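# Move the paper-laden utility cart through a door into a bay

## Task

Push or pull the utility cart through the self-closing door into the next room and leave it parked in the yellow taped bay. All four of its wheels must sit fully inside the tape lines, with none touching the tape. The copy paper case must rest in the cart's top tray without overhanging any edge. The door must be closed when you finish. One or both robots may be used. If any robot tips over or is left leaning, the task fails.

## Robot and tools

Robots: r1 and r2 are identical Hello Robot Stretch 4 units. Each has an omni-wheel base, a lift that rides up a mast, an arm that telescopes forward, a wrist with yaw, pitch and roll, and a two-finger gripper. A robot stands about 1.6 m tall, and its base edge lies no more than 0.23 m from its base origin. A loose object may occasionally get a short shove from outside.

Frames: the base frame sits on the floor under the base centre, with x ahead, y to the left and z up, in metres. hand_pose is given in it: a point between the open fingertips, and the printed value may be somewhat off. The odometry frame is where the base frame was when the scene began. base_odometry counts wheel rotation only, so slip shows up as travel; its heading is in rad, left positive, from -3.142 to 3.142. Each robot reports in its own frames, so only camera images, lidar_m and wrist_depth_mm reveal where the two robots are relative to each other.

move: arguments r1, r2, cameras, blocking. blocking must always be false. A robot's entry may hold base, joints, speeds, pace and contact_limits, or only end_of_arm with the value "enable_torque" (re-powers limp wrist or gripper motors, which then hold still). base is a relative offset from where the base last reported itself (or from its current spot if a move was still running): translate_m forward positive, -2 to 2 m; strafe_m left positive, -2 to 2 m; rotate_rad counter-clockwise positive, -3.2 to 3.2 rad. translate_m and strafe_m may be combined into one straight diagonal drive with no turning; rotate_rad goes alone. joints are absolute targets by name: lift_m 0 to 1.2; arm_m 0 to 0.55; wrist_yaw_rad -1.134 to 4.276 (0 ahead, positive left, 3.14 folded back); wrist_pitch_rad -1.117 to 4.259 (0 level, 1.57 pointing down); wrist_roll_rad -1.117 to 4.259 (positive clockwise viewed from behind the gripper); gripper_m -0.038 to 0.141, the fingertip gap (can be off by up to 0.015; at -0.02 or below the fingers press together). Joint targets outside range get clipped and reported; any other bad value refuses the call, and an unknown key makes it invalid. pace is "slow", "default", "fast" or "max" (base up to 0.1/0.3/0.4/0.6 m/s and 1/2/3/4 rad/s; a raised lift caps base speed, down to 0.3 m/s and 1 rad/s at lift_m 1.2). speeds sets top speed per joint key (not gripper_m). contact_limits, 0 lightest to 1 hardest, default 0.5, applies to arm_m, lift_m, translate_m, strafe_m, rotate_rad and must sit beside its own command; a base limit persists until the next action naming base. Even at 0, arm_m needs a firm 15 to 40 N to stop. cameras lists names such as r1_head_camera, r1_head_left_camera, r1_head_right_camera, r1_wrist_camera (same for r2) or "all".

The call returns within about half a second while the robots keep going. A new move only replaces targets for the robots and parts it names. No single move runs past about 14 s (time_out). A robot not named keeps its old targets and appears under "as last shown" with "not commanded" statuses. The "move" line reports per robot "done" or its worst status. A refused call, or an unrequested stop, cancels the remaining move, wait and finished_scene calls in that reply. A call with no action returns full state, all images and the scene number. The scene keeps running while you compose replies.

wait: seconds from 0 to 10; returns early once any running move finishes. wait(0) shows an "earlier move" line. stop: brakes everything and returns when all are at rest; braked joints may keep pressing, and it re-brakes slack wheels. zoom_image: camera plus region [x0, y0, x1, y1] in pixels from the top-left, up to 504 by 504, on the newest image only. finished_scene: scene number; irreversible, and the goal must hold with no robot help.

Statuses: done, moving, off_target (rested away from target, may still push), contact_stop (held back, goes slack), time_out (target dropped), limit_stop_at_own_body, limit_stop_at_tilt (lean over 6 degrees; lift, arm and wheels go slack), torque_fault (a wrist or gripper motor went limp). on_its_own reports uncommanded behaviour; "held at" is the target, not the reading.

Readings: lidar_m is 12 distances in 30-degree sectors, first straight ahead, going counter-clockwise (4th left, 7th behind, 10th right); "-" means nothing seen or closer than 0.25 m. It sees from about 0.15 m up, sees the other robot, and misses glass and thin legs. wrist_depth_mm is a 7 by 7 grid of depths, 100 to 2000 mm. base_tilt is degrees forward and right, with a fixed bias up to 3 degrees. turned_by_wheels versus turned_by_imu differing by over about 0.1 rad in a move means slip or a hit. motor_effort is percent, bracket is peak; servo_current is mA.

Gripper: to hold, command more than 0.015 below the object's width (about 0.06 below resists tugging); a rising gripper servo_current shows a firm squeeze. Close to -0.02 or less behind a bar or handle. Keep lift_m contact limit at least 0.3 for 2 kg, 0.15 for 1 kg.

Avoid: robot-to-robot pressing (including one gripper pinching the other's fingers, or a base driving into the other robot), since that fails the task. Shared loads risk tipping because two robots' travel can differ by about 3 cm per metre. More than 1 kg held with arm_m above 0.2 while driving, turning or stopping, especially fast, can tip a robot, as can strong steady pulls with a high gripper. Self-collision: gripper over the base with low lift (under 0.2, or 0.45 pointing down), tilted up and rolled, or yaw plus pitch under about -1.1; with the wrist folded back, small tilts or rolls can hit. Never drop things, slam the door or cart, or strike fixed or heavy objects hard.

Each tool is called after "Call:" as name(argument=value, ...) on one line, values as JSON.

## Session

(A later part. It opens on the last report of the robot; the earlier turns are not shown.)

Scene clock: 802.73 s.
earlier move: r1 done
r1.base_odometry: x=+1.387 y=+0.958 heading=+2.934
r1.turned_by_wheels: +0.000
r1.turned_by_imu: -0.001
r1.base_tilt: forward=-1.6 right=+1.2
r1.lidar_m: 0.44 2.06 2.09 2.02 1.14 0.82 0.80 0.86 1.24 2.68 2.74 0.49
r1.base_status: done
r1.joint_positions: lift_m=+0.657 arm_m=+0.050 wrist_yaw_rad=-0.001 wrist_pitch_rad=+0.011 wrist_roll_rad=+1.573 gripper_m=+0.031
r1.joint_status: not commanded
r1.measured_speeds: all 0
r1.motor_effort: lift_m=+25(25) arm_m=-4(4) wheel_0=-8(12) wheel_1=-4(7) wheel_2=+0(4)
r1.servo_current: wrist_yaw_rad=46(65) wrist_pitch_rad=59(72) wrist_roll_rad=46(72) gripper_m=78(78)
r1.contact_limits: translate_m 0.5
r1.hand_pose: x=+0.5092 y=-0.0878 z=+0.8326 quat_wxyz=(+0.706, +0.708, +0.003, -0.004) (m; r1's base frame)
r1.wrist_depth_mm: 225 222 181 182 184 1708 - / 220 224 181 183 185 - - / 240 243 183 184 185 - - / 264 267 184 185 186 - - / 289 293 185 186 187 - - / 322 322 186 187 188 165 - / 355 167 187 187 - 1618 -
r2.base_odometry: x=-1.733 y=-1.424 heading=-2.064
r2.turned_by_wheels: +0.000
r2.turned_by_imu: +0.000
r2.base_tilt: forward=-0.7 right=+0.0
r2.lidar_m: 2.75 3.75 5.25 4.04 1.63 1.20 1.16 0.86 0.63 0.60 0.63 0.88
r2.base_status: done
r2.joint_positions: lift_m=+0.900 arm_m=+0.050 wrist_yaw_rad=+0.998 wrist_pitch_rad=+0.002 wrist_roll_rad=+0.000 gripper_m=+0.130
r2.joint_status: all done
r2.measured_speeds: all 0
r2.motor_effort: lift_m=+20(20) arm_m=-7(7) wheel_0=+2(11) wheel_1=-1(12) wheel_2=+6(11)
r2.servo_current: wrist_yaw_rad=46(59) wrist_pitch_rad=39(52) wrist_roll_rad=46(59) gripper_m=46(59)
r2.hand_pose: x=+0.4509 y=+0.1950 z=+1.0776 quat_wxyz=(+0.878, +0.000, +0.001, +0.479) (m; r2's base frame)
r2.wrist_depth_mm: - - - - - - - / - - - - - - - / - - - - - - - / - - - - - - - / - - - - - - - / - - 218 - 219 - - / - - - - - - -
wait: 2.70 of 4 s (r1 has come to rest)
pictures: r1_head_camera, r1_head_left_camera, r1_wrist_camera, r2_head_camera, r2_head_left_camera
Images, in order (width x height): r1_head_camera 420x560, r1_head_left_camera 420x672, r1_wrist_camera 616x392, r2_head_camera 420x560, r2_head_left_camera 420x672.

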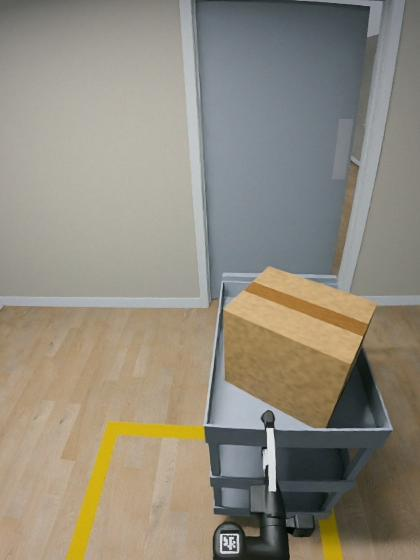

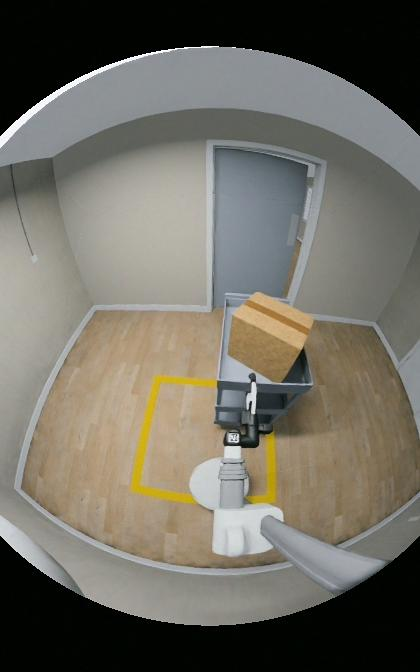

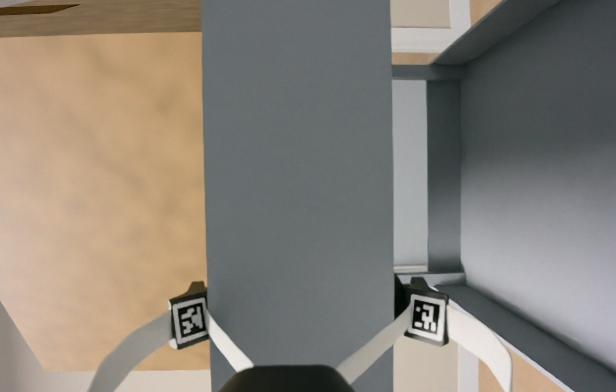

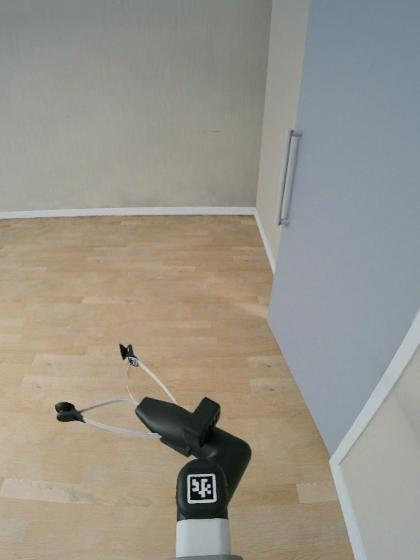

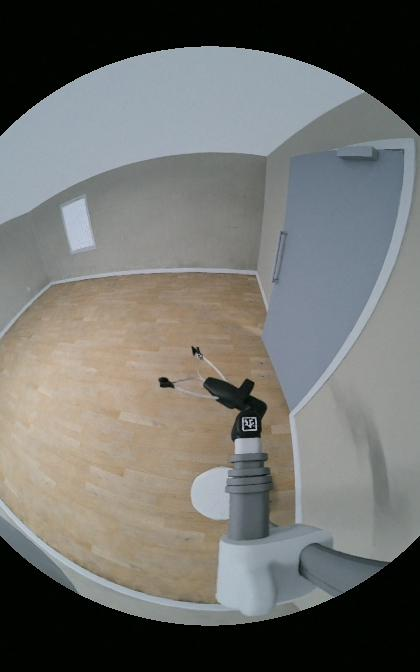

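Call:
move(blocking=false, r1={"base":{"translate_m":-0.37,"strafe_m":0.28},"pace":"slow","contact_limits":{"translate_m":0.5}})

Call:
wait(seconds=6, cameras=["r1_head_left_camera","r1_wrist_camera","r1_head_camera","r1_head_right_camera"])

Scene clock: 824.13 s.
move: r1 moving
r1.base_odometry: x=+1.396 y=+0.948 heading=+2.933
r1.turned_by_wheels: -0.001
r1.turned_by_imu: -0.001
r1.base_tilt: forward=-1.6 right=+1.3
r1.lidar_m: 0.44 2.06 2.09 2.00 1.13 0.84 0.80 0.85 1.23 2.67 2.75 0.48
r1.base_status: translate_m moving; strafe_m moving
r1.joint_positions: lift_m=+0.657 arm_m=+0.050 wrist_yaw_rad=-0.002 wrist_pitch_rad=+0.011 wrist_roll_rad=+1.573 gripper_m=+0.031
r1.joint_status: not commanded
r1.measured_speeds: translate_m=-0.042 strafe_m=+0.031 rotate_rad=+0.000 lift_m=+0.000 arm_m=+0.000 wrist_yaw_rad=-0.005 wrist_pitch_rad=+0.000 wrist_roll_rad=+0.000
r1.motor_effort: lift_m=+25(25) arm_m=-4(4) wheel_0=-12(13) wheel_1=+3(3) wheel_2=+2(5)
r1.servo_current: wrist_yaw_rad=33(72) wrist_pitch_rad=59(65) wrist_roll_rad=46(59) gripper_m=72(78)
r1.contact_limits: translate_m 0.5
r1.hand_pose: x=+0.5091 y=-0.0880 z=+0.8326 quat_wxyz=(+0.706, +0.708, +0.003, -0.005) (m; r1's base frame)
r1.wrist_depth_mm: 222 218 180 182 183 1756 - / 222 224 182 183 185 - - / 238 242 183 184 186 - - / 264 266 184 185 187 - - / 290 293 185 186 187 - - / 322 322 186 187 188 165 - / 357 167 186 188 - 1661 -
r2: as last shown
r2.turned_by_imu: +0.001
r2.base_tilt: forward=-0.7 right=+0.1
r2.lidar_m: 2.75 3.77 5.25 4.05 1.63 1.20 1.17 0.84 0.62 0.60 0.63 0.89
r2.motor_effort: lift_m=+20(20) arm_m=-7(7) wheel_0=+2(3) wheel_1=-1(2) wheel_2=+5(6)
r2.servo_current: wrist_yaw_rad=52(52) wrist_pitch_rad=39(46) wrist_roll_rad=39(59) gripper_m=46(59)
r2.wrist_depth_mm: - - - - - - - / - - - - - - - / - - - - - - - / - - - - - - - / - - - - - - - / - - 217 - 220 - - / - - - - - - -
pictures: none

Scene clock: 829.47 s.
earlier move: r1 done
r1.base_odometry: x=+1.691 y=+0.607 heading=+2.933
r1.turned_by_wheels: +0.001
r1.turned_by_imu: -0.001
r1.base_tilt: forward=-1.6 right=+1.3
r1.lidar_m: 0.45 2.45 1.82 1.65 0.64 0.45 0.43 0.46 0.67 2.00 0.45 0.42
r1.base_status: done
r1.joint_positions: lift_m=+0.657 arm_m=+0.050 wrist_yaw_rad=-0.003 wrist_pitch_rad=+0.011 wrist_roll_rad=+1.572 gripper_m=+0.031
r1.joint_status: not commanded
r1.measured_speeds: all 0
r1.motor_effort: lift_m=+25(25) arm_m=-4(4) wheel_0=-5(14) wheel_1=+3(5) wheel_2=+0(5)
r1.servo_current: wrist_yaw_rad=52(72) wrist_pitch_rad=65(72) wrist_roll_rad=52(72) gripper_m=72(78)
r1.contact_limits: translate_m 0.5
r1.hand_pose: x=+0.5091 y=-0.0882 z=+0.8326 quat_wxyz=(+0.707, +0.708, +0.003, -0.005) (m; r1's base frame)
r1.wrist_depth_mm: 161 160 122 124 124 - - / 185 186 131 132 133 - - / 220 224 141 142 143 - - / 276 278 152 153 154 683 - / 392 370 167 166 168 1618 - / - - 183 182 183 1336 1205 / - 169 199 196 - 1618 -
r2.base_odometry: x=-1.733 y=-1.424 heading=-2.064
r2.turned_by_wheels: +0.000
r2.turned_by_imu: +0.001
r2.base_tilt: forward=-0.7 right=+0.0
r2.lidar_m: 2.75 3.77 5.26 4.09 1.63 1.20 1.16 0.86 0.63 0.59 0.64 0.90
r2.base_status: not commanded
r2.joint_positions: lift_m=+0.900 arm_m=+0.050 wrist_yaw_rad=+0.998 wrist_pitch_rad=+0.002 wrist_roll_rad=+0.000 gripper_m=+0.130
r2.joint_status: not commanded
r2.measured_speeds: all 0
r2.motor_effort: lift_m=+20(20) arm_m=-7(7) wheel_0=+2(3) wheel_1=-1(2) wheel_2=+5(6)
r2.servo_current: wrist_yaw_rad=46(59) wrist_pitch_rad=39(52) wrist_roll_rad=52(65) gripper_m=46(65)
r2.hand_pose: x=+0.4509 y=+0.1950 z=+1.0776 quat_wxyz=(+0.878, +0.000, +0.001, +0.479) (m; r2's base frame)
r2.wrist_depth_mm: - - - - - - - / - - - - - - - / - - - - - - - / - - - - - - - / - - - - - - - / - - 218 - 220 - - / - - - - - - -
wait: 5.33 of 6 s (r1 has come to rest)
pictures: r1_head_camera, r1_head_left_camera, r1_head_right_camera, r1_wrist_camera
Images, in order (width x height): r1_head_camera 420x560, r1_head_left_camera 420x672, r1_head_right_camera 420x672, r1_wrist_camera 616x392.

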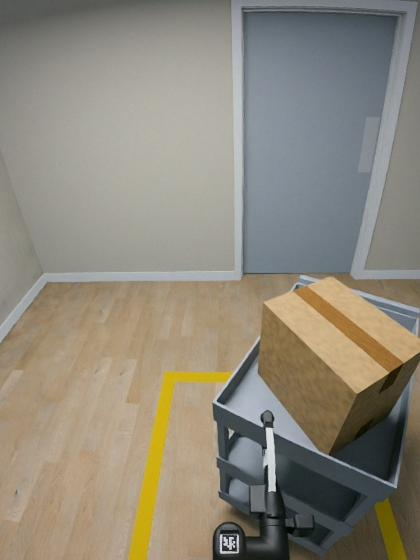

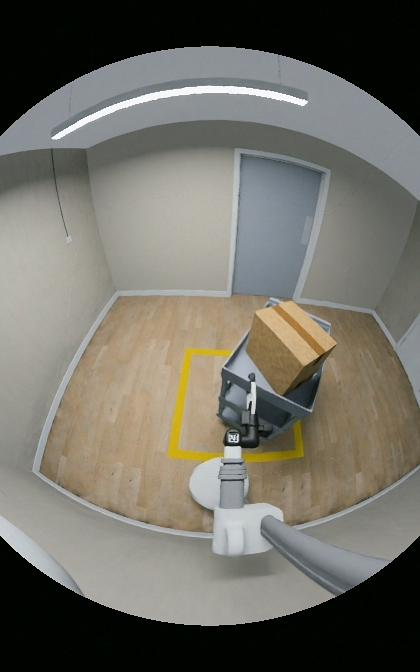

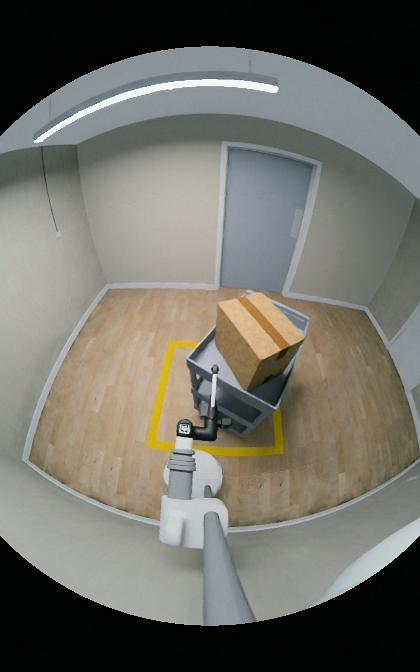

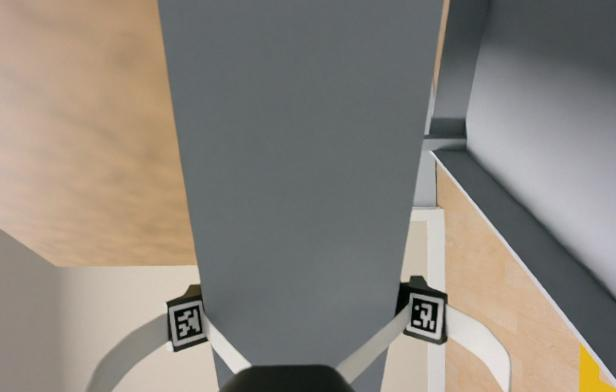

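Call:
zoom_image(camera="r1_head_left_camera", region=[160, 330, 340, 480])

Call:
zoom_image(camera="r1_head_right_camera", region=[130, 320, 320, 480])

Call:
zoom_image(camera="r1_head_camera", region=[120, 330, 420, 560])

Scaled by 2.800 from the camera's 420x672 image, which has a finer 600x960 frame.

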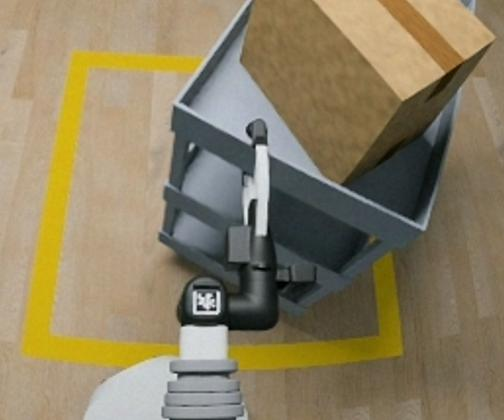

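Scaled by 2.653 from the camera's 420x672 image, which has a finer 600x960 frame.

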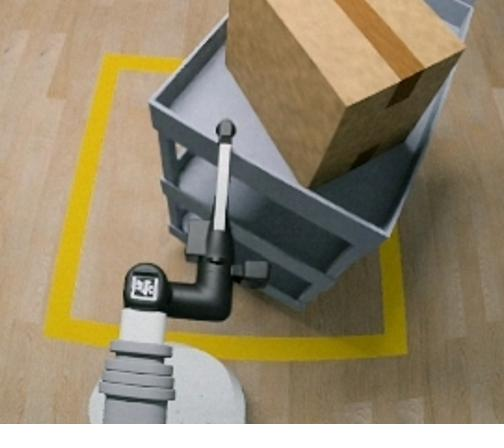

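Scaled by 1.680 from the camera's 420x560 image, which has a finer 600x800 frame.

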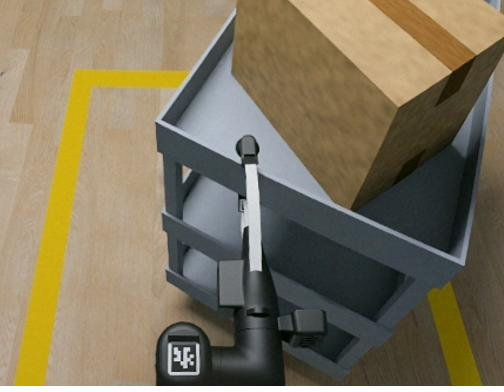

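Call:
move(blocking=false, r1={"joints":{"gripper_m":0.14}})

Call:
wait(seconds=1.5)

Call:
move(blocking=false, r1={"base":{"translate_m":-0.1},"joints":{"arm_m":0.0},"pace":"slow"})

Call:
wait(seconds=2.5)

Call:
move(blocking=false, r1={"joints":{"lift_m":1.15,"gripper_m":0.0},"pace":"fast"})

Call:
wait(seconds=2.5, cameras=["r1_head_left_camera","r1_wrist_camera","r1_head_camera"])

Scene clock: 863.47 s.
move: r1 moving
r1.base_odometry: x=+1.691 y=+0.607 heading=+2.933
r1.turned_by_wheels: +0.000
r1.turned_by_imu: +0.000
r1.base_tilt: forward=-1.6 right=+1.2
r1.lidar_m: 0.46 2.46 1.80 1.64 0.61 0.47 0.43 0.46 0.67 2.00 0.44 0.40
r1.base_status: not commanded
r1.joint_positions: lift_m=+0.657 arm_m=+0.050 wrist_yaw_rad=-0.003 wrist_pitch_rad=+0.011 wrist_roll_rad=+1.572 gripper_m=+0.050
r1.joint_status: gripper_m moving
r1.measured_speeds: all 0
r1.motor_effort: lift_m=+25(25) arm_m=-1(4) wheel_0=-4(5) wheel_1=+3(3) wheel_2=+0(0)
r1.servo_current: wrist_yaw_rad=39(59) wrist_pitch_rad=59(72) wrist_roll_rad=52(65) gripper_m=59(72)
r1.contact_limits: translate_m 0.5
r1.hand_pose: x=+0.5090 y=-0.0882 z=+0.8326 quat_wxyz=(+0.707, +0.708, +0.003, -0.005) (m; r1's base frame)
r1.wrist_depth_mm: 163 161 124 125 126 - - / 186 189 133 134 134 - - / 223 227 143 144 147 - - / 279 283 156 156 155 1661 - / 399 377 170 169 171 1618 - / - - 185 187 185 1464 1229 / - 177 204 198 - 1708 1160
r2: as last shown
r2.turned_by_imu: +0.000
r2.base_tilt: forward=-0.7 right=+0.1
r2.lidar_m: 2.76 3.76 5.27 4.09 1.64 1.21 1.16 0.86 0.62 0.61 0.66 0.88
r2.servo_current: wrist_yaw_rad=52(52) wrist_pitch_rad=46(46) wrist_roll_rad=46(59) gripper_m=52(59)
r2.wrist_depth_mm: - - - - - - - / - - - - - - - / - - - - - - - / - - - - - - - / - - - - - - - / - - 217 - 219 - - / - - - - - - -
pictures: none

Scene clock: 864.97 s.
earlier move: r1 moving
r1.base_odometry: x=+1.691 y=+0.607 heading=+2.933
r1.turned_by_wheels: +0.000
r1.turned_by_imu: +0.000
r1.base_tilt: forward=-1.6 right=+1.3
r1.lidar_m: 0.46 2.45 1.83 1.66 0.64 0.43 0.42 0.47 0.68 2.00 0.45 0.42
r1.base_status: not commanded
r1.joint_positions: lift_m=+0.657 arm_m=+0.050 wrist_yaw_rad=-0.003 wrist_pitch_rad=+0.007 wrist_roll_rad=+1.572 gripper_m=+0.140
r1.joint_status: gripper_m moving
r1.measured_speeds: all 0
r1.motor_effort: lift_m=+25(25) arm_m=+4(4) wheel_0=-4(5) wheel_1=+3(3) wheel_2=+0(1)
r1.servo_current: wrist_yaw_rad=39(65) wrist_pitch_rad=52(72) wrist_roll_rad=65(65) gripper_m=39(91)
r1.contact_limits: translate_m 0.5
r1.hand_pose: x=+0.5090 y=-0.0882 z=+0.8337 quat_wxyz=(+0.707, +0.708, +0.002, -0.003) (m; r1's base frame)
r1.wrist_depth_mm: 166 165 128 129 129 - - / 190 193 136 137 138 - - / 226 232 147 150 152 - - / 283 287 161 160 161 1708 - / - 379 176 172 175 1618 - / - 210 184 190 186 196 1229 / - - - 149 213 1708 1205
r2.base_odometry: x=-1.733 y=-1.424 heading=-2.064
r2.turned_by_wheels: +0.000
r2.turned_by_imu: +0.000
r2.base_tilt: forward=-0.7 right=+0.1
r2.lidar_m: 2.75 3.73 5.25 4.06 1.65 1.21 1.15 0.87 0.64 0.58 0.66 0.87
r2.base_status: not commanded
r2.joint_positions: lift_m=+0.900 arm_m=+0.050 wrist_yaw_rad=+0.998 wrist_pitch_rad=+0.002 wrist_roll_rad=+0.000 gripper_m=+0.130
r2.joint_status: not commanded
r2.measured_speeds: all 0
r2.motor_effort: lift_m=+20(20) arm_m=-7(7) wheel_0=+2(3) wheel_1=-2(2) wheel_2=+6(6)
r2.servo_current: wrist_yaw_rad=46(59) wrist_pitch_rad=46(46) wrist_roll_rad=52(59) gripper_m=46(59)
r2.hand_pose: x=+0.4509 y=+0.1950 z=+1.0776 quat_wxyz=(+0.878, +0.000, +0.001, +0.479) (m; r2's base frame)
r2.wrist_depth_mm: - - - - - - - / - - - - - - - / - - - - - - - / - - - - - - - / - - - - - - - / - - 217 - 219 - - / - - - - - - -
wait: 1.50 s; no rest
pictures: none

Scene clock: 865.47 s.
earlier move: r1 done
move: r1 moving
r1.base_odometry: x=+1.703 y=+0.605 heading=+2.933
r1.turned_by_wheels: +0.000
r1.turned_by_imu: +0.000
r1.base_tilt: forward=-1.6 right=+1.3
r1.lidar_m: 0.46 2.43 1.82 1.62 0.61 0.44 0.42 0.45 0.65 1.97 0.48 0.43
r1.base_status: translate_m moving
r1.joint_positions: lift_m=+0.657 arm_m=+0.037 wrist_yaw_rad=-0.003 wrist_pitch_rad=+0.007 wrist_roll_rad=+1.572 gripper_m=+0.140
r1.joint_status: arm_m moving; the others done
r1.measured_speeds: translate_m=-0.048 strafe_m=+0.000 rotate_rad=+0.000 lift_m=+0.000 arm_m=-0.049 wrist_yaw_rad=+0.000 wrist_pitch_rad=+0.000 wrist_roll_rad=+0.000
r1.motor_effort: lift_m=+25(25) arm_m=-5(7) wheel_0=-4(7) wheel_1=-4(6) wheel_2=+6(6)
r1.servo_current: wrist_yaw_rad=46(59) wrist_pitch_rad=46(59) wrist_roll_rad=46(65) gripper_m=39(52)
r1.hand_pose: x=+0.4965 y=-0.0882 z=+0.8337 quat_wxyz=(+0.707, +0.708, +0.001, -0.003) (m; r1's base frame)
r1.wrist_depth_mm: 178 181 144 145 145 - - / 204 206 154 153 156 - - / 243 247 169 168 168 - - / 304 310 184 181 182 1863 - / - 410 370 196 199 1756 - / - 210 210 215 209 196 1255 / - - - 150 - 1708 1205
r2: as last shown
r2.base_tilt: forward=-0.6 right=+0.1
r2.lidar_m: 2.76 3.75 5.27 4.05 1.60 1.21 1.15 0.83 0.64 0.59 0.64 0.89
r2.motor_effort: lift_m=+20(20) arm_m=-7(7) wheel_0=+3(3) wheel_1=-1(1) wheel_2=+5(6)
r2.servo_current: wrist_yaw_rad=52(52) wrist_pitch_rad=39(46) wrist_roll_rad=39(52) gripper_m=52(52)
r2.wrist_depth_mm: - - - - - - - / - - - - - - - / - - - - - - - / - - - - - - - / - - - - - - - / - - 217 - 220 - - / - - - - - - -
pictures: none

Scene clock: 867.27 s.
earlier move: r1 done
r1.base_odometry: x=+1.789 y=+0.587 heading=+2.933
r1.turned_by_wheels: +0.000
r1.turned_by_imu: +0.000
r1.base_tilt: forward=-1.6 right=+1.3
r1.lidar_m: 0.55 2.47 1.83 1.33 0.49 0.35 0.32 0.37 0.55 1.55 3.10 0.52
r1.base_status: done
r1.joint_positions: lift_m=+0.657 arm_m=+0.000 wrist_yaw_rad=-0.003 wrist_pitch_rad=+0.007 wrist_roll_rad=+1.572 gripper_m=+0.140
r1.joint_status: all done
r1.measured_speeds: all 0
r1.motor_effort: lift_m=+25(25) arm_m=-5(8) wheel_0=-3(7) wheel_1=-2(7) wheel_2=+2(7)
r1.servo_current: wrist_yaw_rad=59(72) wrist_pitch_rad=52(59) wrist_roll_rad=46(72) gripper_m=46(52)
r1.hand_pose: x=+0.4592 y=-0.0882 z=+0.8338 quat_wxyz=(+0.707, +0.708, +0.001, -0.003) (m; r1's base frame)
r1.wrist_depth_mm: 324 324 309 246 831 - - / 297 297 298 263 - - - / 336 343 334 285 931 - - / - 427 433 306 - - - / - - - 334 - 1863 - / - 210 - 364 211 196 - / - - - 142 - 1808 -
r2.base_odometry: x=-1.733 y=-1.424 heading=-2.064
r2.turned_by_wheels: +0.000
r2.turned_by_imu: +0.000
r2.base_tilt: forward=-0.7 right=+0.1
r2.lidar_m: 2.79 3.78 5.29 4.07 1.61 1.20 1.16 0.86 0.64 0.61 0.64 0.90
r2.base_status: not commanded
r2.joint_positions: lift_m=+0.900 arm_m=+0.050 wrist_yaw_rad=+0.998 wrist_pitch_rad=+0.002 wrist_roll_rad=+0.000 gripper_m=+0.130
r2.joint_status: not commanded
r2.measured_speeds: all 0
r2.motor_effort: lift_m=+20(20) arm_m=-7(7) wheel_0=+2(3) wheel_1=-1(2) wheel_2=+6(6)
r2.servo_current: wrist_yaw_rad=46(59) wrist_pitch_rad=39(46) wrist_roll_rad=39(59) gripper_m=46(59)
r2.hand_pose: x=+0.4509 y=+0.1950 z=+1.0776 quat_wxyz=(+0.878, +0.000, +0.001, +0.479) (m; r2's base frame)
r2.wrist_depth_mm: - - - - - - - / - - - - - - - / - - - - - - - / - - - - - - - / - - - - - - - / - - 217 - 220 - - / - - - - - - -
wait: 1.80 of 2.5 s (r1 has come to rest)
pictures: none

Scene clock: 867.77 s.
move: r1 moving
r1.base_odometry: x=+1.789 y=+0.587 heading=+2.933
r1.turned_by_wheels: +0.000
r1.turned_by_imu: +0.000
r1.base_tilt: forward=-1.6 right=+1.3
r1.lidar_m: 0.55 2.46 1.82 1.32 0.49 0.36 0.32 0.36 0.55 1.59 3.13 0.49
r1.base_status: not commanded
r1.joint_positions: lift_m=+0.721 arm_m=+0.000 wrist_yaw_rad=-0.003 wrist_pitch_rad=+0.007 wrist_roll_rad=+1.572 gripper_m=+0.129
r1.joint_status: lift_m moving; gripper_m moving
r1.measured_speeds: translate_m=+0.000 strafe_m=+0.000 rotate_rad=+0.000 lift_m=+0.243 arm_m=+0.000 wrist_yaw_rad=+0.000 wrist_pitch_rad=+0.000 wrist_roll_rad=+0.000
r1.motor_effort: lift_m=+27(28) arm_m=-5(5) wheel_0=-3(3) wheel_1=-2(2) wheel_2=+2(2)
r1.servo_current: wrist_yaw_rad=52(65) wrist_pitch_rad=46(59) wrist_roll_rad=59(59) gripper_m=98(98)
r1.hand_pose: x=+0.4592 y=-0.0882 z=+0.8970 quat_wxyz=(+0.707, +0.708, +0.001, -0.003) (m; r1's base frame)
r1.wrist_depth_mm: - 324 320 309 248 - - / - 297 300 294 265 820 - / - 345 351 327 286 - - / - 477 436 407 307 1983 - / - - - 525 336 1808 - / - 211 - - 357 199 1366 / - - - 149 413 1756 1281
r2: as last shown
r2.base_tilt: forward=-0.7 right=+0.0
r2.lidar_m: 2.78 3.76 5.27 4.04 1.62 1.20 1.17 0.84 0.62 0.60 0.64 0.90
r2.motor_effort: lift_m=+20(20) arm_m=-7(7) wheel_0=+3(3) wheel_1=-1(2) wheel_2=+6(6)
r2.servo_current: wrist_yaw_rad=46(52) wrist_pitch_rad=39(52) wrist_roll_rad=52(52) gripper_m=46(52)
r2.wrist_depth_mm: - - - - - - - / - - - - - - - / - - - - - - - / - - - - - - - / - - - - - - - / - - 218 - 219 - - / - - - - - - -
pictures: none

Scene clock: 869.57 s.
earlier move: r1 done
r1.base_odometry: x=+1.789 y=+0.587 heading=+2.933
r1.turned_by_wheels: +0.000
r1.turned_by_imu: +0.000
r1.base_tilt: forward=-1.6 right=+1.3
r1.lidar_m: 0.56 2.47 1.83 1.30 0.49 0.36 0.34 0.36 0.55 1.59 3.11 0.50
r1.base_status: not commanded
r1.joint_positions: lift_m=+1.150 arm_m=+0.000 wrist_yaw_rad=-0.003 wrist_pitch_rad=+0.007 wrist_roll_rad=+1.572 gripper_m=+0.001
r1.joint_status: all done
r1.measured_speeds: all 0
r1.motor_effort: lift_m=+24(30) arm_m=-5(5) wheel_0=-3(3) wheel_1=-2(2) wheel_2=+2(3)
r1.servo_current: wrist_yaw_rad=46(65) wrist_pitch_rad=46(59) wrist_roll_rad=33(72) gripper_m=39(130)
r1.hand_pose: x=+0.4592 y=-0.0882 z=+1.3259 quat_wxyz=(+0.707, +0.708, +0.001, -0.003) (m; r1's base frame)
r1.wrist_depth_mm: - - - - - 492 347 / - - - - - 492 366 / - - - - - 504 389 / - - - - - 525 480 / - - - - - - 1921 / - - 215 203 183 - 1921 / - - 188 183 145 - 1983
r2.base_odometry: x=-1.733 y=-1.424 heading=-2.064
r2.turned_by_wheels: +0.000
r2.turned_by_imu: +0.000
r2.base_tilt: forward=-0.6 right=+0.1
r2.lidar_m: 2.77 3.78 5.29 4.06 1.63 1.22 1.16 0.85 0.61 0.60 0.66 0.90
r2.base_status: not commanded
r2.joint_positions: lift_m=+0.900 arm_m=+0.050 wrist_yaw_rad=+0.998 wrist_pitch_rad=+0.002 wrist_roll_rad=+0.000 gripper_m=+0.130
r2.joint_status: not commanded
r2.measured_speeds: all 0
r2.motor_effort: lift_m=+20(20) arm_m=-7(7) wheel_0=+2(3) wheel_1=-1(2) wheel_2=+5(6)
r2.servo_current: wrist_yaw_rad=46(59) wrist_pitch_rad=46(52) wrist_roll_rad=46(59) gripper_m=52(59)
r2.hand_pose: x=+0.4509 y=+0.1950 z=+1.0776 quat_wxyz=(+0.878, +0.000, +0.001, +0.479) (m; r2's base frame)
r2.wrist_depth_mm: - - - - - - - / - - - - - - - / - - - - - - - / - - - - - - - / - - - - - - - / - - 218 - 220 - - / - - - - - - -
wait: 1.80 of 2.5 s (r1 has come to rest)
pictures: r1_head_camera, r1_head_left_camera, r1_wrist_camera
Images, in order (width x height): r1_head_camera 420x560, r1_head_left_camera 420x672, r1_wrist_camera 616x392.

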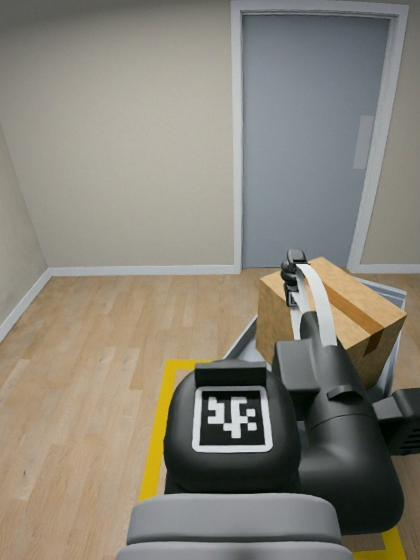

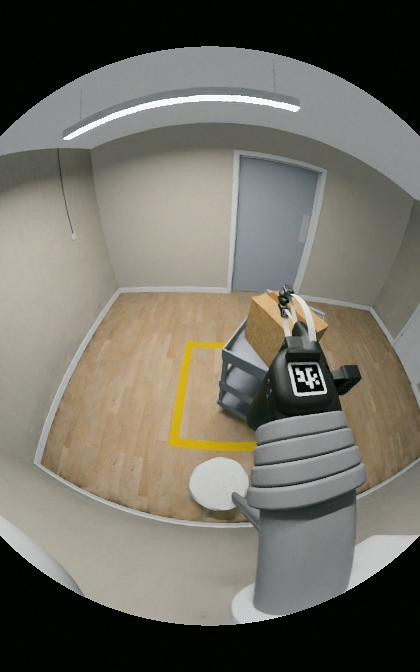

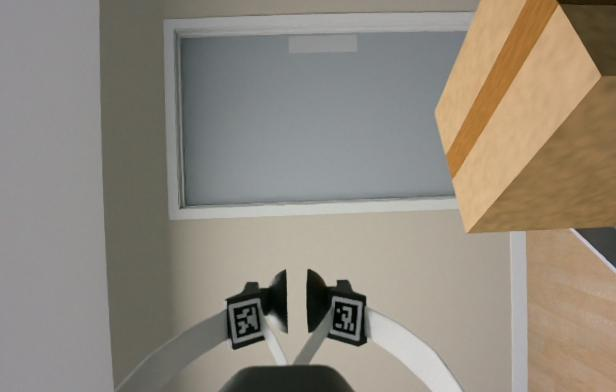

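Call:
move(blocking=false, r1={"base":{"strafe_m":-1.2},"pace":"fast"})

Call:
wait(seconds=6)

Call:
move(blocking=false, r1={"base":{"translate_m":0.95},"joints":{"wrist_yaw_rad":0.0},"pace":"fast"})

Call:
wait(seconds=5)

Call:
move(blocking=false, r1={"base":{"rotate_rad":1.57}})

Call:
wait(seconds=4, cameras=["r1_head_left_camera","r1_wrist_camera","r1_head_camera","r1_head_right_camera"])

Scene clock: 878.27 s.
move: r1 moving
r1.base_odometry: x=+1.797 y=+0.624 heading=+2.933
r1.turned_by_wheels: +0.000
r1.turned_by_imu: +0.000
r1.base_tilt: forward=-1.6 right=+1.2
r1.lidar_m: 0.53 2.52 1.86 1.33 0.46 0.37 0.32 0.37 0.53 1.61 3.06 0.49
r1.base_status: strafe_m moving
r1.joint_positions: lift_m=+1.150 arm_m=+0.000 wrist_yaw_rad=-0.003 wrist_pitch_rad=+0.007 wrist_roll_rad=+1.572 gripper_m=+0.001
r1.joint_status: not commanded
r1.measured_speeds: translate_m=+0.000 strafe_m=-0.147 rotate_rad=+0.000 lift_m=+0.000 arm_m=+0.000 wrist_yaw_rad=+0.000 wrist_pitch_rad=+0.000 wrist_roll_rad=+0.000
r1.motor_effort: lift_m=+24(24) arm_m=-5(5) wheel_0=+10(11) wheel_1=-9(10) wheel_2=+1(2)
r1.servo_current: wrist_yaw_rad=46(72) wrist_pitch_rad=46(59) wrist_roll_rad=52(59) gripper_m=46(52)
r1.hand_pose: x=+0.4592 y=-0.0882 z=+1.3259 quat_wxyz=(+0.707, +0.708, +0.001, -0.003) (m; r1's base frame)
r1.wrist_depth_mm: - - - - - 525 347 / - - - - - 492 366 / - - - - - 504 364 / - - - - - 508 424 / - - - - - - 1756 / - - 215 204 183 - 1863 / - - 188 183 146 - 1921
r2: as last shown
r2.base_tilt: forward=-0.7 right=+0.0
r2.lidar_m: 2.75 3.78 5.25 4.03 1.62 1.22 1.16 0.83 0.62 0.57 0.65 0.89
r2.motor_effort: lift_m=+20(20) arm_m=-7(7) wheel_0=+2(3) wheel_1=-2(2) wheel_2=+6(6)
r2.servo_current: wrist_yaw_rad=52(52) wrist_pitch_rad=33(46) wrist_roll_rad=46(59) gripper_m=52(52)
pictures: none

Scene clock: 882.90 s.
earlier move: r1 done
r1.base_odometry: x=+2.037 y=+1.761 heading=+2.933
r1.turned_by_wheels: +0.000
r1.turned_by_imu: -0.007
r1.base_tilt: forward=-1.6 right=+1.3
r1.lidar_m: 2.40 0.94 0.91 1.45 0.54 0.38 0.33 0.38 0.59 1.62 1.85 2.51
r1.base_status: done
r1.joint_positions: lift_m=+1.150 arm_m=+0.000 wrist_yaw_rad=-0.003 wrist_pitch_rad=+0.007 wrist_roll_rad=+1.572 gripper_m=+0.001
r1.joint_status: not commanded
r1.measured_speeds: all 0
r1.motor_effort: lift_m=+24(24) arm_m=-5(5) wheel_0=+0(13) wheel_1=-1(11) wheel_2=+0(2)
r1.servo_current: wrist_yaw_rad=59(72) wrist_pitch_rad=46(59) wrist_roll_rad=46(72) gripper_m=46(52)
r1.hand_pose: x=+0.4592 y=-0.0882 z=+1.3259 quat_wxyz=(+0.707, +0.708, +0.001, -0.003) (m; r1's base frame)
r1.wrist_depth_mm: - - - - - - 1863 / - - - - - - 1863 / - - - - - - 1863 / - - - - - - 1863 / - - - - - - 1863 / - - 214 203 183 - 1863 / - - 187 183 146 - 1863
r2.base_odometry: x=-1.733 y=-1.424 heading=-2.064
r2.turned_by_wheels: +0.000
r2.turned_by_imu: +0.001
r2.base_tilt: forward=-0.7 right=+0.1
r2.lidar_m: 2.74 3.78 5.26 4.06 1.62 1.20 1.15 0.84 0.63 0.58 0.66 0.91
r2.base_status: not commanded
r2.joint_positions: lift_m=+0.900 arm_m=+0.050 wrist_yaw_rad=+0.998 wrist_pitch_rad=+0.002 wrist_roll_rad=+0.000 gripper_m=+0.130
r2.joint_status: not commanded
r2.measured_speeds: all 0
r2.motor_effort: lift_m=+20(20) arm_m=-7(7) wheel_0=+2(3) wheel_1=-1(2) wheel_2=+5(6)
r2.servo_current: wrist_yaw_rad=46(65) wrist_pitch_rad=39(46) wrist_roll_rad=39(65) gripper_m=52(59)
r2.hand_pose: x=+0.4509 y=+0.1950 z=+1.0776 quat_wxyz=(+0.878, +0.000, +0.001, +0.479) (m; r2's base frame)
r2.wrist_depth_mm: - - - - - - - / - - - - - - - / - - - - - - - / - - - - - - - / - - - - - - - / - - 218 - 219 - - / - - - - - - -
wait: 4.63 of 6 s (r1 has come to rest)
pictures: none

Scene clock: 883.40 s.
move: r1 moving
r1.base_odometry: x=+2.005 y=+1.768 heading=+2.933
r1.turned_by_wheels: +0.000
r1.turned_by_imu: +0.000
r1.base_tilt: forward=-1.6 right=+1.2
r1.lidar_m: 2.37 0.92 0.88 1.56 0.59 0.39 0.37 0.43 0.63 1.76 1.86 2.47
r1.base_status: translate_m moving
r1.joint_positions: lift_m=+1.150 arm_m=+0.000 wrist_yaw_rad=-0.003 wrist_pitch_rad=+0.007 wrist_roll_rad=+1.572 gripper_m=+0.001
r1.joint_status: all done
r1.measured_speeds: translate_m=+0.128 strafe_m=-0.001 rotate_rad=+0.000 lift_m=+0.000 arm_m=+0.000 wrist_yaw_rad=+0.000 wrist_pitch_rad=+0.000 wrist_roll_rad=+0.000
r1.motor_effort: lift_m=+24(24) arm_m=-5(5) wheel_0=+7(8) wheel_1=+6(8) wheel_2=-9(10)
r1.servo_current: wrist_yaw_rad=59(65) wrist_pitch_rad=52(52) wrist_roll_rad=52(59) gripper_m=46(52)
r1.hand_pose: x=+0.4592 y=-0.0882 z=+1.3259 quat_wxyz=(+0.707, +0.708, +0.001, -0.003) (m; r1's base frame)
r1.wrist_depth_mm: - - - - - - 1808 / - - - - - - 1863 / - - - - - - 1921 / - - - - - - 1921 / - - - - - - 1921 / - - 215 203 183 - 1921 / - - 187 183 145 - 1921
r2: as last shown
r2.turned_by_imu: +0.000
r2.lidar_m: 2.77 3.70 5.26 4.10 1.63 1.20 1.16 0.83 0.63 0.58 0.65 0.87
r2.motor_effort: lift_m=+20(20) arm_m=-7(7) wheel_0=+2(3) wheel_1=-2(2) wheel_2=+5(6)
r2.servo_current: wrist_yaw_rad=59(59) wrist_pitch_rad=46(46) wrist_roll_rad=46(59) gripper_m=52(52)
r2.wrist_depth_mm: - - - - - - - / - - - - - - - / - - - - - - - / - - - - - - - / - - - - - - - / - - 218 - 220 - - / - - - - - - -
pictures: none

Scene clock: 887.40 s.
earlier move: r1 done
r1.base_odometry: x=+1.108 y=+1.957 heading=+2.933
r1.turned_by_wheels: +0.000
r1.turned_by_imu: +0.000
r1.base_tilt: forward=-1.6 right=+1.3
r1.lidar_m: 1.46 1.59 0.77 0.48 0.63 1.36 1.30 1.39 1.87 1.76 1.86 1.53
r1.base_status: done
r1.joint_positions: lift_m=+1.150 arm_m=+0.000 wrist_yaw_rad=-0.003 wrist_pitch_rad=+0.007 wrist_roll_rad=+1.572 gripper_m=+0.001
r1.joint_status: all done
r1.measured_speeds: all 0
r1.motor_effort: lift_m=+24(24) arm_m=-5(5) wheel_0=+2(9) wheel_1=+2(8) wheel_2=+0(10)
r1.servo_current: wrist_yaw_rad=52(65) wrist_pitch_rad=46(59) wrist_roll_rad=39(65) gripper_m=46(52)
r1.hand_pose: x=+0.4592 y=-0.0882 z=+1.3259 quat_wxyz=(+0.707, +0.708, +0.001, -0.003) (m; r1's base frame)
r1.wrist_depth_mm: - - - - - - - / - - - - - - - / - - - - - - - / - - - - - - - / - - - 1366 1336 - - / 1229 1281 186 204 176 - - / - 1229 158 - 145 - -
r2.base_odometry: x=-1.733 y=-1.424 heading=-2.064
r2.turned_by_wheels: +0.000
r2.turned_by_imu: +0.001
r2.base_tilt: forward=-0.7 right=+0.0
r2.lidar_m: 2.77 3.77 5.25 4.06 1.63 1.22 1.16 0.87 0.63 0.60 0.63 0.88
r2.base_status: not commanded
r2.joint_positions: lift_m=+0.900 arm_m=+0.050 wrist_yaw_rad=+0.998 wrist_pitch_rad=+0.002 wrist_roll_rad=+0.000 gripper_m=+0.130
r2.joint_status: not commanded
r2.measured_speeds: all 0
r2.motor_effort: lift_m=+20(20) arm_m=-7(7) wheel_0=+3(3) wheel_1=-1(2) wheel_2=+6(6)
r2.servo_current: wrist_yaw_rad=52(65) wrist_pitch_rad=39(52) wrist_roll_rad=39(59) gripper_m=52(59)
r2.hand_pose: x=+0.4509 y=+0.1950 z=+1.0776 quat_wxyz=(+0.878, +0.000, +0.001, +0.479) (m; r2's base frame)
r2.wrist_depth_mm: - - - - - - - / - - - - - - - / - - - - - - - / - - - - - - - / - - - - - - - / - - 217 - 220 - - / - - - - - - -
wait: 4.00 of 5 s (r1 has come to rest)
pictures: none

Scene clock: 887.90 s.
move: r1 moving
r1.base_odometry: x=+1.108 y=+1.957 heading=+3.078
r1.turned_by_wheels: +0.144
r1.turned_by_imu: +0.145
r1.base_tilt: forward=-1.6 right=+1.3
r1.lidar_m: 1.46 1.69 0.52 0.48 0.75 1.32 1.31 1.45 1.79 1.76 1.84 1.47
r1.base_status: rotate_rad moving
r1.joint_positions: lift_m=+1.150 arm_m=+0.000 wrist_yaw_rad=-0.003 wrist_pitch_rad=+0.007 wrist_roll_rad=+1.572 gripper_m=+0.001
r1.joint_status: not commanded
r1.measured_speeds: translate_m=-0.001 strafe_m=+0.002 rotate_rad=+0.562 lift_m=+0.000 arm_m=+0.000 wrist_yaw_rad=+0.000 wrist_pitch_rad=+0.000 wrist_roll_rad=+0.000
r1.motor_effort: lift_m=+24(24) arm_m=-5(5) wheel_0=-4(7) wheel_1=-6(7) wheel_2=-5(6)
r1.servo_current: wrist_yaw_rad=39(59) wrist_pitch_rad=46(52) wrist_roll_rad=39(59) gripper_m=52(52)
r1.hand_pose: x=+0.4592 y=-0.0882 z=+1.3259 quat_wxyz=(+0.707, +0.708, +0.001, -0.003) (m; r1's base frame)
r1.wrist_depth_mm: - - - - - - - / - - - - - - - / - - - - - - - / - - - 1336 - - - / 1229 1281 - 1336 - - - / 1255 1308 186 202 175 - - / - 1281 158 - 146 - -
r2: as last shown
r2.turned_by_imu: +0.000
r2.lidar_m: 2.76 3.77 5.27 4.08 1.63 1.20 1.15 0.85 0.62 0.59 0.65 0.88
r2.motor_effort: lift_m=+20(20) arm_m=-7(7) wheel_0=+2(3) wheel_1=-1(2) wheel_2=+6(6)
r2.servo_current: wrist_yaw_rad=46(52) wrist_pitch_rad=39(46) wrist_roll_rad=46(52) gripper_m=52(59)
r2.wrist_depth_mm: - - - - - - - / - - - - - - - / - - - - - - - / - - - - - - - / - - - - - - - / - - 218 - 220 - - / - - - - - - -
pictures: none

Scene clock: 890.07 s.
earlier move: r1 done
r1.base_odometry: x=+1.108 y=+1.957 heading=-1.780
r1.turned_by_wheels: +1.425
r1.turned_by_imu: +1.432
r1.base_tilt: forward=-1.6 right=+1.3
r1.lidar_m: 0.49 0.64 1.36 1.29 1.38 1.88 1.76 1.87 1.53 1.48 1.62 0.83
r1.base_status: done
r1.joint_positions: lift_m=+1.150 arm_m=+0.000 wrist_yaw_rad=-0.002 wrist_pitch_rad=+0.007 wrist_roll_rad=+1.572 gripper_m=+0.001
r1.joint_status: not commanded
r1.measured_speeds: all 0
r1.motor_effort: lift_m=+24(24) arm_m=-5(5) wheel_0=-3(9) wheel_1=-2(8) wheel_2=-2(7)
r1.servo_current: wrist_yaw_rad=46(78) wrist_pitch_rad=39(65) wrist_roll_rad=52(65) gripper_m=46(59)
r1.hand_pose: x=+0.4592 y=-0.0881 z=+1.3259 quat_wxyz=(+0.707, +0.708, +0.001, -0.003) (m; r1's base frame)
r1.wrist_depth_mm: - - - - - - 1863 / - - - - - - 1863 / - - - - - - - / - - - - - - - / - - - - - - - / - - 215 203 723 661 661 / - - 187 183 145 627 627
r2.base_odometry: x=-1.733 y=-1.424 heading=-2.064
r2.turned_by_wheels: +0.000
r2.turned_by_imu: +0.000
r2.base_tilt: forward=-0.6 right=+0.0
r2.lidar_m: 2.74 3.76 5.26 4.07 1.64 1.21 1.16 0.88 0.64 0.59 0.63 0.90
r2.base_status: not commanded
r2.joint_positions: lift_m=+0.900 arm_m=+0.050 wrist_yaw_rad=+0.998 wrist_pitch_rad=+0.002 wrist_roll_rad=+0.000 gripper_m=+0.130
r2.joint_status: not commanded
r2.measured_speeds: all 0
r2.motor_effort: lift_m=+20(20) arm_m=-7(7) wheel_0=+3(3) wheel_1=-1(2) wheel_2=+5(6)
r2.servo_current: wrist_yaw_rad=39(59) wrist_pitch_rad=46(46) wrist_roll_rad=39(59) gripper_m=59(59)
r2.hand_pose: x=+0.4509 y=+0.1950 z=+1.0776 quat_wxyz=(+0.878, +0.000, +0.001, +0.479) (m; r2's base frame)
r2.wrist_depth_mm: - - - - - - - / - - - - - - - / - - - - - - - / - - - - - - - / - - - - - - - / - - 217 - 219 - - / - - - - - - -
wait: 2.17 of 4 s (r1 has come to rest)
pictures: r1_head_camera, r1_head_left_camera, r1_head_right_camera, r1_wrist_camera
Images, in order (width x height): r1_head_camera 420x560, r1_head_left_camera 420x672, r1_head_right_camera 420x672, r1_wrist_camera 616x392.

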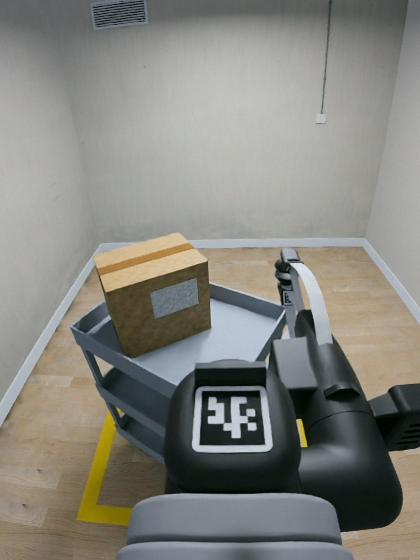

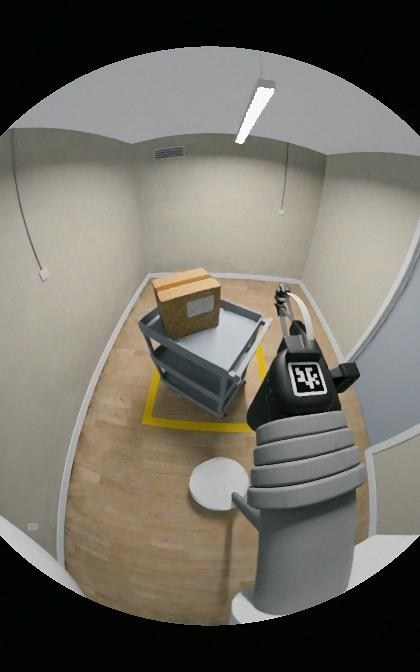

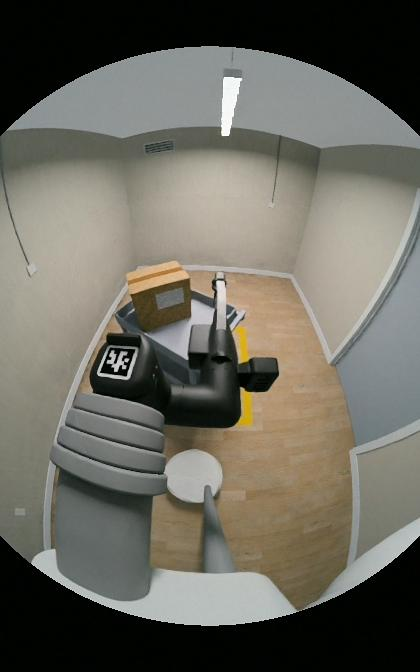

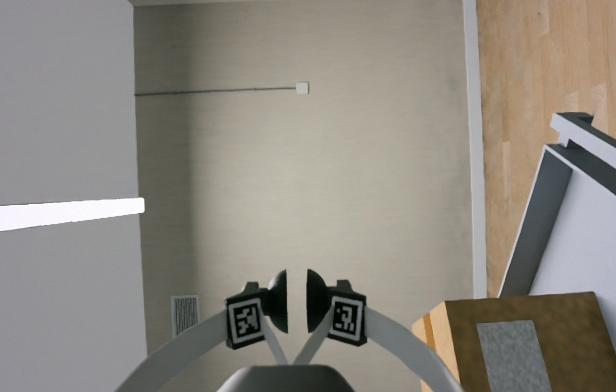

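Call:
move(blocking=false, r1={"base":{"translate_m":-0.22},"joints":{"gripper_m":-0.02,"wrist_roll_rad":0.0}})

Call:
wait(seconds=2.5)

Call:
move(blocking=false, r1={"joints":{"lift_m":0.61},"pace":"fast"})

Call:
wait(seconds=3, cameras=["r1_head_left_camera","r1_wrist_camera","r1_head_camera"])

Scene clock: 904.90 s.
move: r1 moving
r1.base_odometry: x=+1.114 y=+1.988 heading=-1.780
r1.turned_by_wheels: +0.000
r1.turned_by_imu: +0.000
r1.base_tilt: forward=-1.6 right=+1.3
r1.lidar_m: 0.52 0.68 1.33 1.30 1.36 1.84 1.73 1.81 1.52 1.47 1.61 0.87
r1.base_status: translate_m moving
r1.joint_positions: lift_m=+1.150 arm_m=+0.000 wrist_yaw_rad=-0.002 wrist_pitch_rad=+0.007 wrist_roll_rad=+0.991 gripper_m=-0.018
r1.joint_status: wrist_roll_rad moving; gripper_m moving
r1.measured_speeds: translate_m=-0.120 strafe_m=-0.002 rotate_rad=+0.002 lift_m=+0.000 arm_m=+0.000 wrist_yaw_rad=+0.000 wrist_pitch_rad=+0.000 wrist_roll_rad=-1.817
r1.motor_effort: lift_m=+24(24) arm_m=-5(5) wheel_0=-5(8) wheel_1=-7(8) wheel_2=+9(9)
r1.servo_current: wrist_yaw_rad=65(72) wrist_pitch_rad=46(59) wrist_roll_rad=91(124) gripper_m=72(78)
r1.hand_pose: x=+0.4592 y=-0.0881 z=+1.3259 quat_wxyz=(+0.880, +0.475, +0.002, -0.003) (m; r1's base frame)
r1.wrist_depth_mm: - - - - - - - / - - - - - - - / - - - - - - - / - - - - - - - / - - - - - - 1921 / - - - 199 - - - / - - 181 184 153 - 654
r2: as last shown
r2.base_tilt: forward=-0.7 right=+0.1
r2.lidar_m: 2.76 3.75 5.27 4.05 1.61 1.20 1.14 0.84 0.63 0.58 0.62 0.89
r2.motor_effort: lift_m=+20(20) arm_m=-7(7) wheel_0=+2(3) wheel_1=-2(2) wheel_2=+6(6)
r2.servo_current: wrist_yaw_rad=33(65) wrist_pitch_rad=46(46) wrist_roll_rad=46(52) gripper_m=52(52)
r2.wrist_depth_mm: - - - - - - - / - - - - - - - / - - - - - - - / - - - - - - - / - - - - - - - / - - 218 - 220 - - / - - - - - - -
pictures: none

Scene clock: 906.57 s.
earlier move: r1 done
r1.base_odometry: x=+1.153 y=+2.172 heading=-1.781
r1.turned_by_wheels: +0.000
r1.turned_by_imu: -0.001
r1.base_tilt: forward=-1.6 right=+1.3
r1.lidar_m: 0.70 0.89 1.36 1.30 1.38 1.63 1.51 1.60 1.54 1.47 1.62 2.09
r1.base_status: done
r1.joint_positions: lift_m=+1.150 arm_m=+0.000 wrist_yaw_rad=-0.002 wrist_pitch_rad=+0.007 wrist_roll_rad=+0.002 gripper_m=-0.019
r1.joint_status: all done
r1.measured_speeds: all 0
r1.motor_effort: lift_m=+24(24) arm_m=-5(5) wheel_0=-3(11) wheel_1=-1(8) wheel_2=-1(10)
r1.servo_current: wrist_yaw_rad=59(72) wrist_pitch_rad=59(59) wrist_roll_rad=46(124) gripper_m=52(78)
r1.hand_pose: x=+0.4592 y=-0.0881 z=+1.3259 quat_wxyz=(+1.000, +0.001, +0.003, -0.001) (m; r1's base frame)
r1.wrist_depth_mm: - - - - - - - / - - - - - - - / - - - - - - - / - - - - - - - / - - - - - - - / - - 946 198 - - - / - 750 179 183 154 - -
r2.base_odometry: x=-1.733 y=-1.424 heading=-2.064
r2.turned_by_wheels: +0.000
r2.turned_by_imu: +0.000
r2.base_tilt: forward=-0.7 right=+0.1
r2.lidar_m: 2.74 3.77 5.26 4.08 1.62 1.21 1.14 0.86 0.60 0.59 0.63 0.90
r2.base_status: not commanded
r2.joint_positions: lift_m=+0.900 arm_m=+0.050 wrist_yaw_rad=+0.998 wrist_pitch_rad=+0.002 wrist_roll_rad=+0.000 gripper_m=+0.130
r2.joint_status: not commanded
r2.measured_speeds: all 0
r2.motor_effort: lift_m=+20(20) arm_m=-7(7) wheel_0=+3(3) wheel_1=-1(2) wheel_2=+5(6)
r2.servo_current: wrist_yaw_rad=46(65) wrist_pitch_rad=39(52) wrist_roll_rad=52(59) gripper_m=52(59)
r2.hand_pose: x=+0.4509 y=+0.1950 z=+1.0776 quat_wxyz=(+0.878, +0.000, +0.001, +0.479) (m; r2's base frame)
r2.wrist_depth_mm: - - - - - - - / - - - - - - - / - - - - - - - / - - - - - - - / - - - - - - - / - - 216 - 219 - - / - - - - - - -
wait: 1.67 of 2.5 s (r1 has come to rest)
pictures: none

Scene clock: 907.07 s.
move: r1 moving
r1.base_odometry: x=+1.153 y=+2.172 heading=-1.781
r1.turned_by_wheels: +0.000
r1.turned_by_imu: +0.000
r1.base_tilt: forward=-1.6 right=+1.2
r1.lidar_m: 0.72 0.90 1.37 1.30 1.37 1.63 1.54 1.66 1.52 1.45 1.61 2.13
r1.base_status: not commanded
r1.joint_positions: lift_m=+1.087 arm_m=+0.000 wrist_yaw_rad=-0.002 wrist_pitch_rad=+0.006 wrist_roll_rad=+0.002 gripper_m=-0.019
r1.joint_status: lift_m moving
r1.measured_speeds: translate_m=+0.000 strafe_m=+0.000 rotate_rad=+0.000 lift_m=-0.243 arm_m=+0.000 wrist_yaw_rad=+0.000 wrist_pitch_rad=+0.000 wrist_roll_rad=+0.000
r1.motor_effort: lift_m=+10(24) arm_m=-5(5) wheel_0=-4(4) wheel_1=-2(2) wheel_2=-1(1)
r1.servo_current: wrist_yaw_rad=46(65) wrist_pitch_rad=46(52) wrist_roll_rad=33(65) gripper_m=52(59)
r1.hand_pose: x=+0.4592 y=-0.0881 z=+1.2637 quat_wxyz=(+1.000, +0.001, +0.003, -0.001) (m; r1's base frame)
r1.wrist_depth_mm: - - - - - - - / - - - - - - - / - - - - - - - / - - - - - - - / - - - - - - - / - 878 831 198 - - - / - 732 171 179 154 - -
r2: as last shown
r2.lidar_m: 2.76 3.77 5.24 4.05 1.63 1.20 1.15 0.87 0.63 0.60 0.65 0.90
r2.motor_effort: lift_m=+20(20) arm_m=-7(7) wheel_0=+3(3) wheel_1=-1(2) wheel_2=+6(6)
r2.servo_current: wrist_yaw_rad=33(59) wrist_pitch_rad=39(46) wrist_roll_rad=39(59) gripper_m=52(52)
r2.wrist_depth_mm: - - - - - - - / - - - - - - - / - - - - - - - / - - - - - - - / - - - - - - - / - - 218 - 219 - - / - - - - - - -
pictures: none

Scene clock: 909.00 s.
earlier move: r1 done
r1.base_odometry: x=+1.153 y=+2.172 heading=-1.781
r1.turned_by_wheels: +0.000
r1.turned_by_imu: +0.000
r1.base_tilt: forward=-1.6 right=+1.3
r1.lidar_m: 0.70 0.87 1.36 1.31 1.36 1.64 1.54 1.60 1.51 1.45 1.62 2.09
r1.base_status: not commanded
r1.joint_positions: lift_m=+0.610 arm_m=+0.000 wrist_yaw_rad=-0.002 wrist_pitch_rad=+0.006 wrist_roll_rad=+0.002 gripper_m=-0.019
r1.joint_status: all done
r1.measured_speeds: all 0
r1.motor_effort: lift_m=+13(24) arm_m=-5(5) wheel_0=-3(4) wheel_1=-1(2) wheel_2=-1(1)
r1.servo_current: wrist_yaw_rad=52(65) wrist_pitch_rad=52(59) wrist_roll_rad=52(72) gripper_m=46(65)
r1.hand_pose: x=+0.4592 y=-0.0881 z=+0.7869 quat_wxyz=(+1.000, +0.001, +0.003, -0.001) (m; r1's base frame)
r1.wrist_depth_mm: - - - - - - - / - 809 - - - - - / - 768 866 - - - - / - 609 512 - - - - / - - - - - - - / - - 185 200 - - - / - 132 163 146 154 1756 1661
r2.base_odometry: x=-1.733 y=-1.424 heading=-2.064
r2.turned_by_wheels: +0.000
r2.turned_by_imu: +0.000
r2.base_tilt: forward=-0.7 right=+0.0
r2.lidar_m: 2.76 3.75 5.22 4.09 1.64 1.21 1.16 0.83 0.64 0.60 0.64 0.91
r2.base_status: not commanded
r2.joint_positions: lift_m=+0.900 arm_m=+0.050 wrist_yaw_rad=+0.998 wrist_pitch_rad=+0.002 wrist_roll_rad=+0.000 gripper_m=+0.130
r2.joint_status: not commanded
r2.measured_speeds: all 0
r2.motor_effort: lift_m=+20(20) arm_m=-7(7) wheel_0=+2(3) wheel_1=-2(2) wheel_2=+6(6)
r2.servo_current: wrist_yaw_rad=46(65) wrist_pitch_rad=33(46) wrist_roll_rad=33(59) gripper_m=52(59)
r2.hand_pose: x=+0.4509 y=+0.1950 z=+1.0776 quat_wxyz=(+0.878, +0.000, +0.001, +0.479) (m; r2's base frame)
r2.wrist_depth_mm: - - - - - - - / - - - - - - - / - - - - - - - / - - - - - - - / - - - - - - - / - - 218 - 220 - - / - - - - - - -
wait: 1.93 of 3 s (r1 has come to rest)
pictures: r1_head_camera, r1_head_left_camera, r1_wrist_camera
Images, in order (width x height): r1_head_camera 420x560, r1_head_left_camera 420x672, r1_wrist_camera 616x392.

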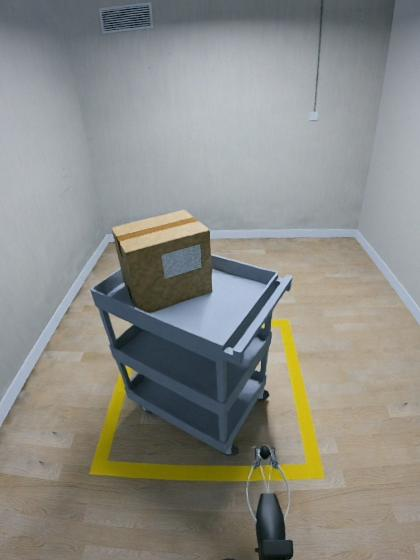

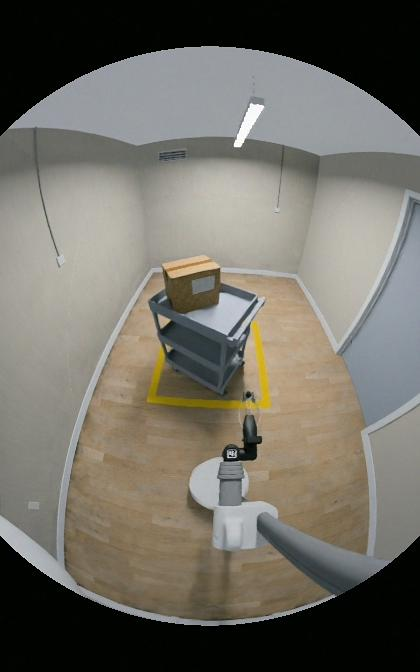

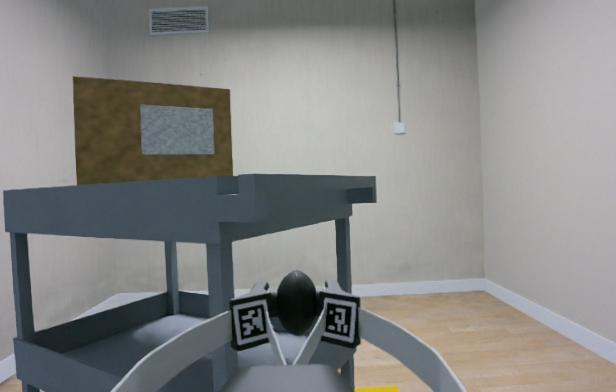

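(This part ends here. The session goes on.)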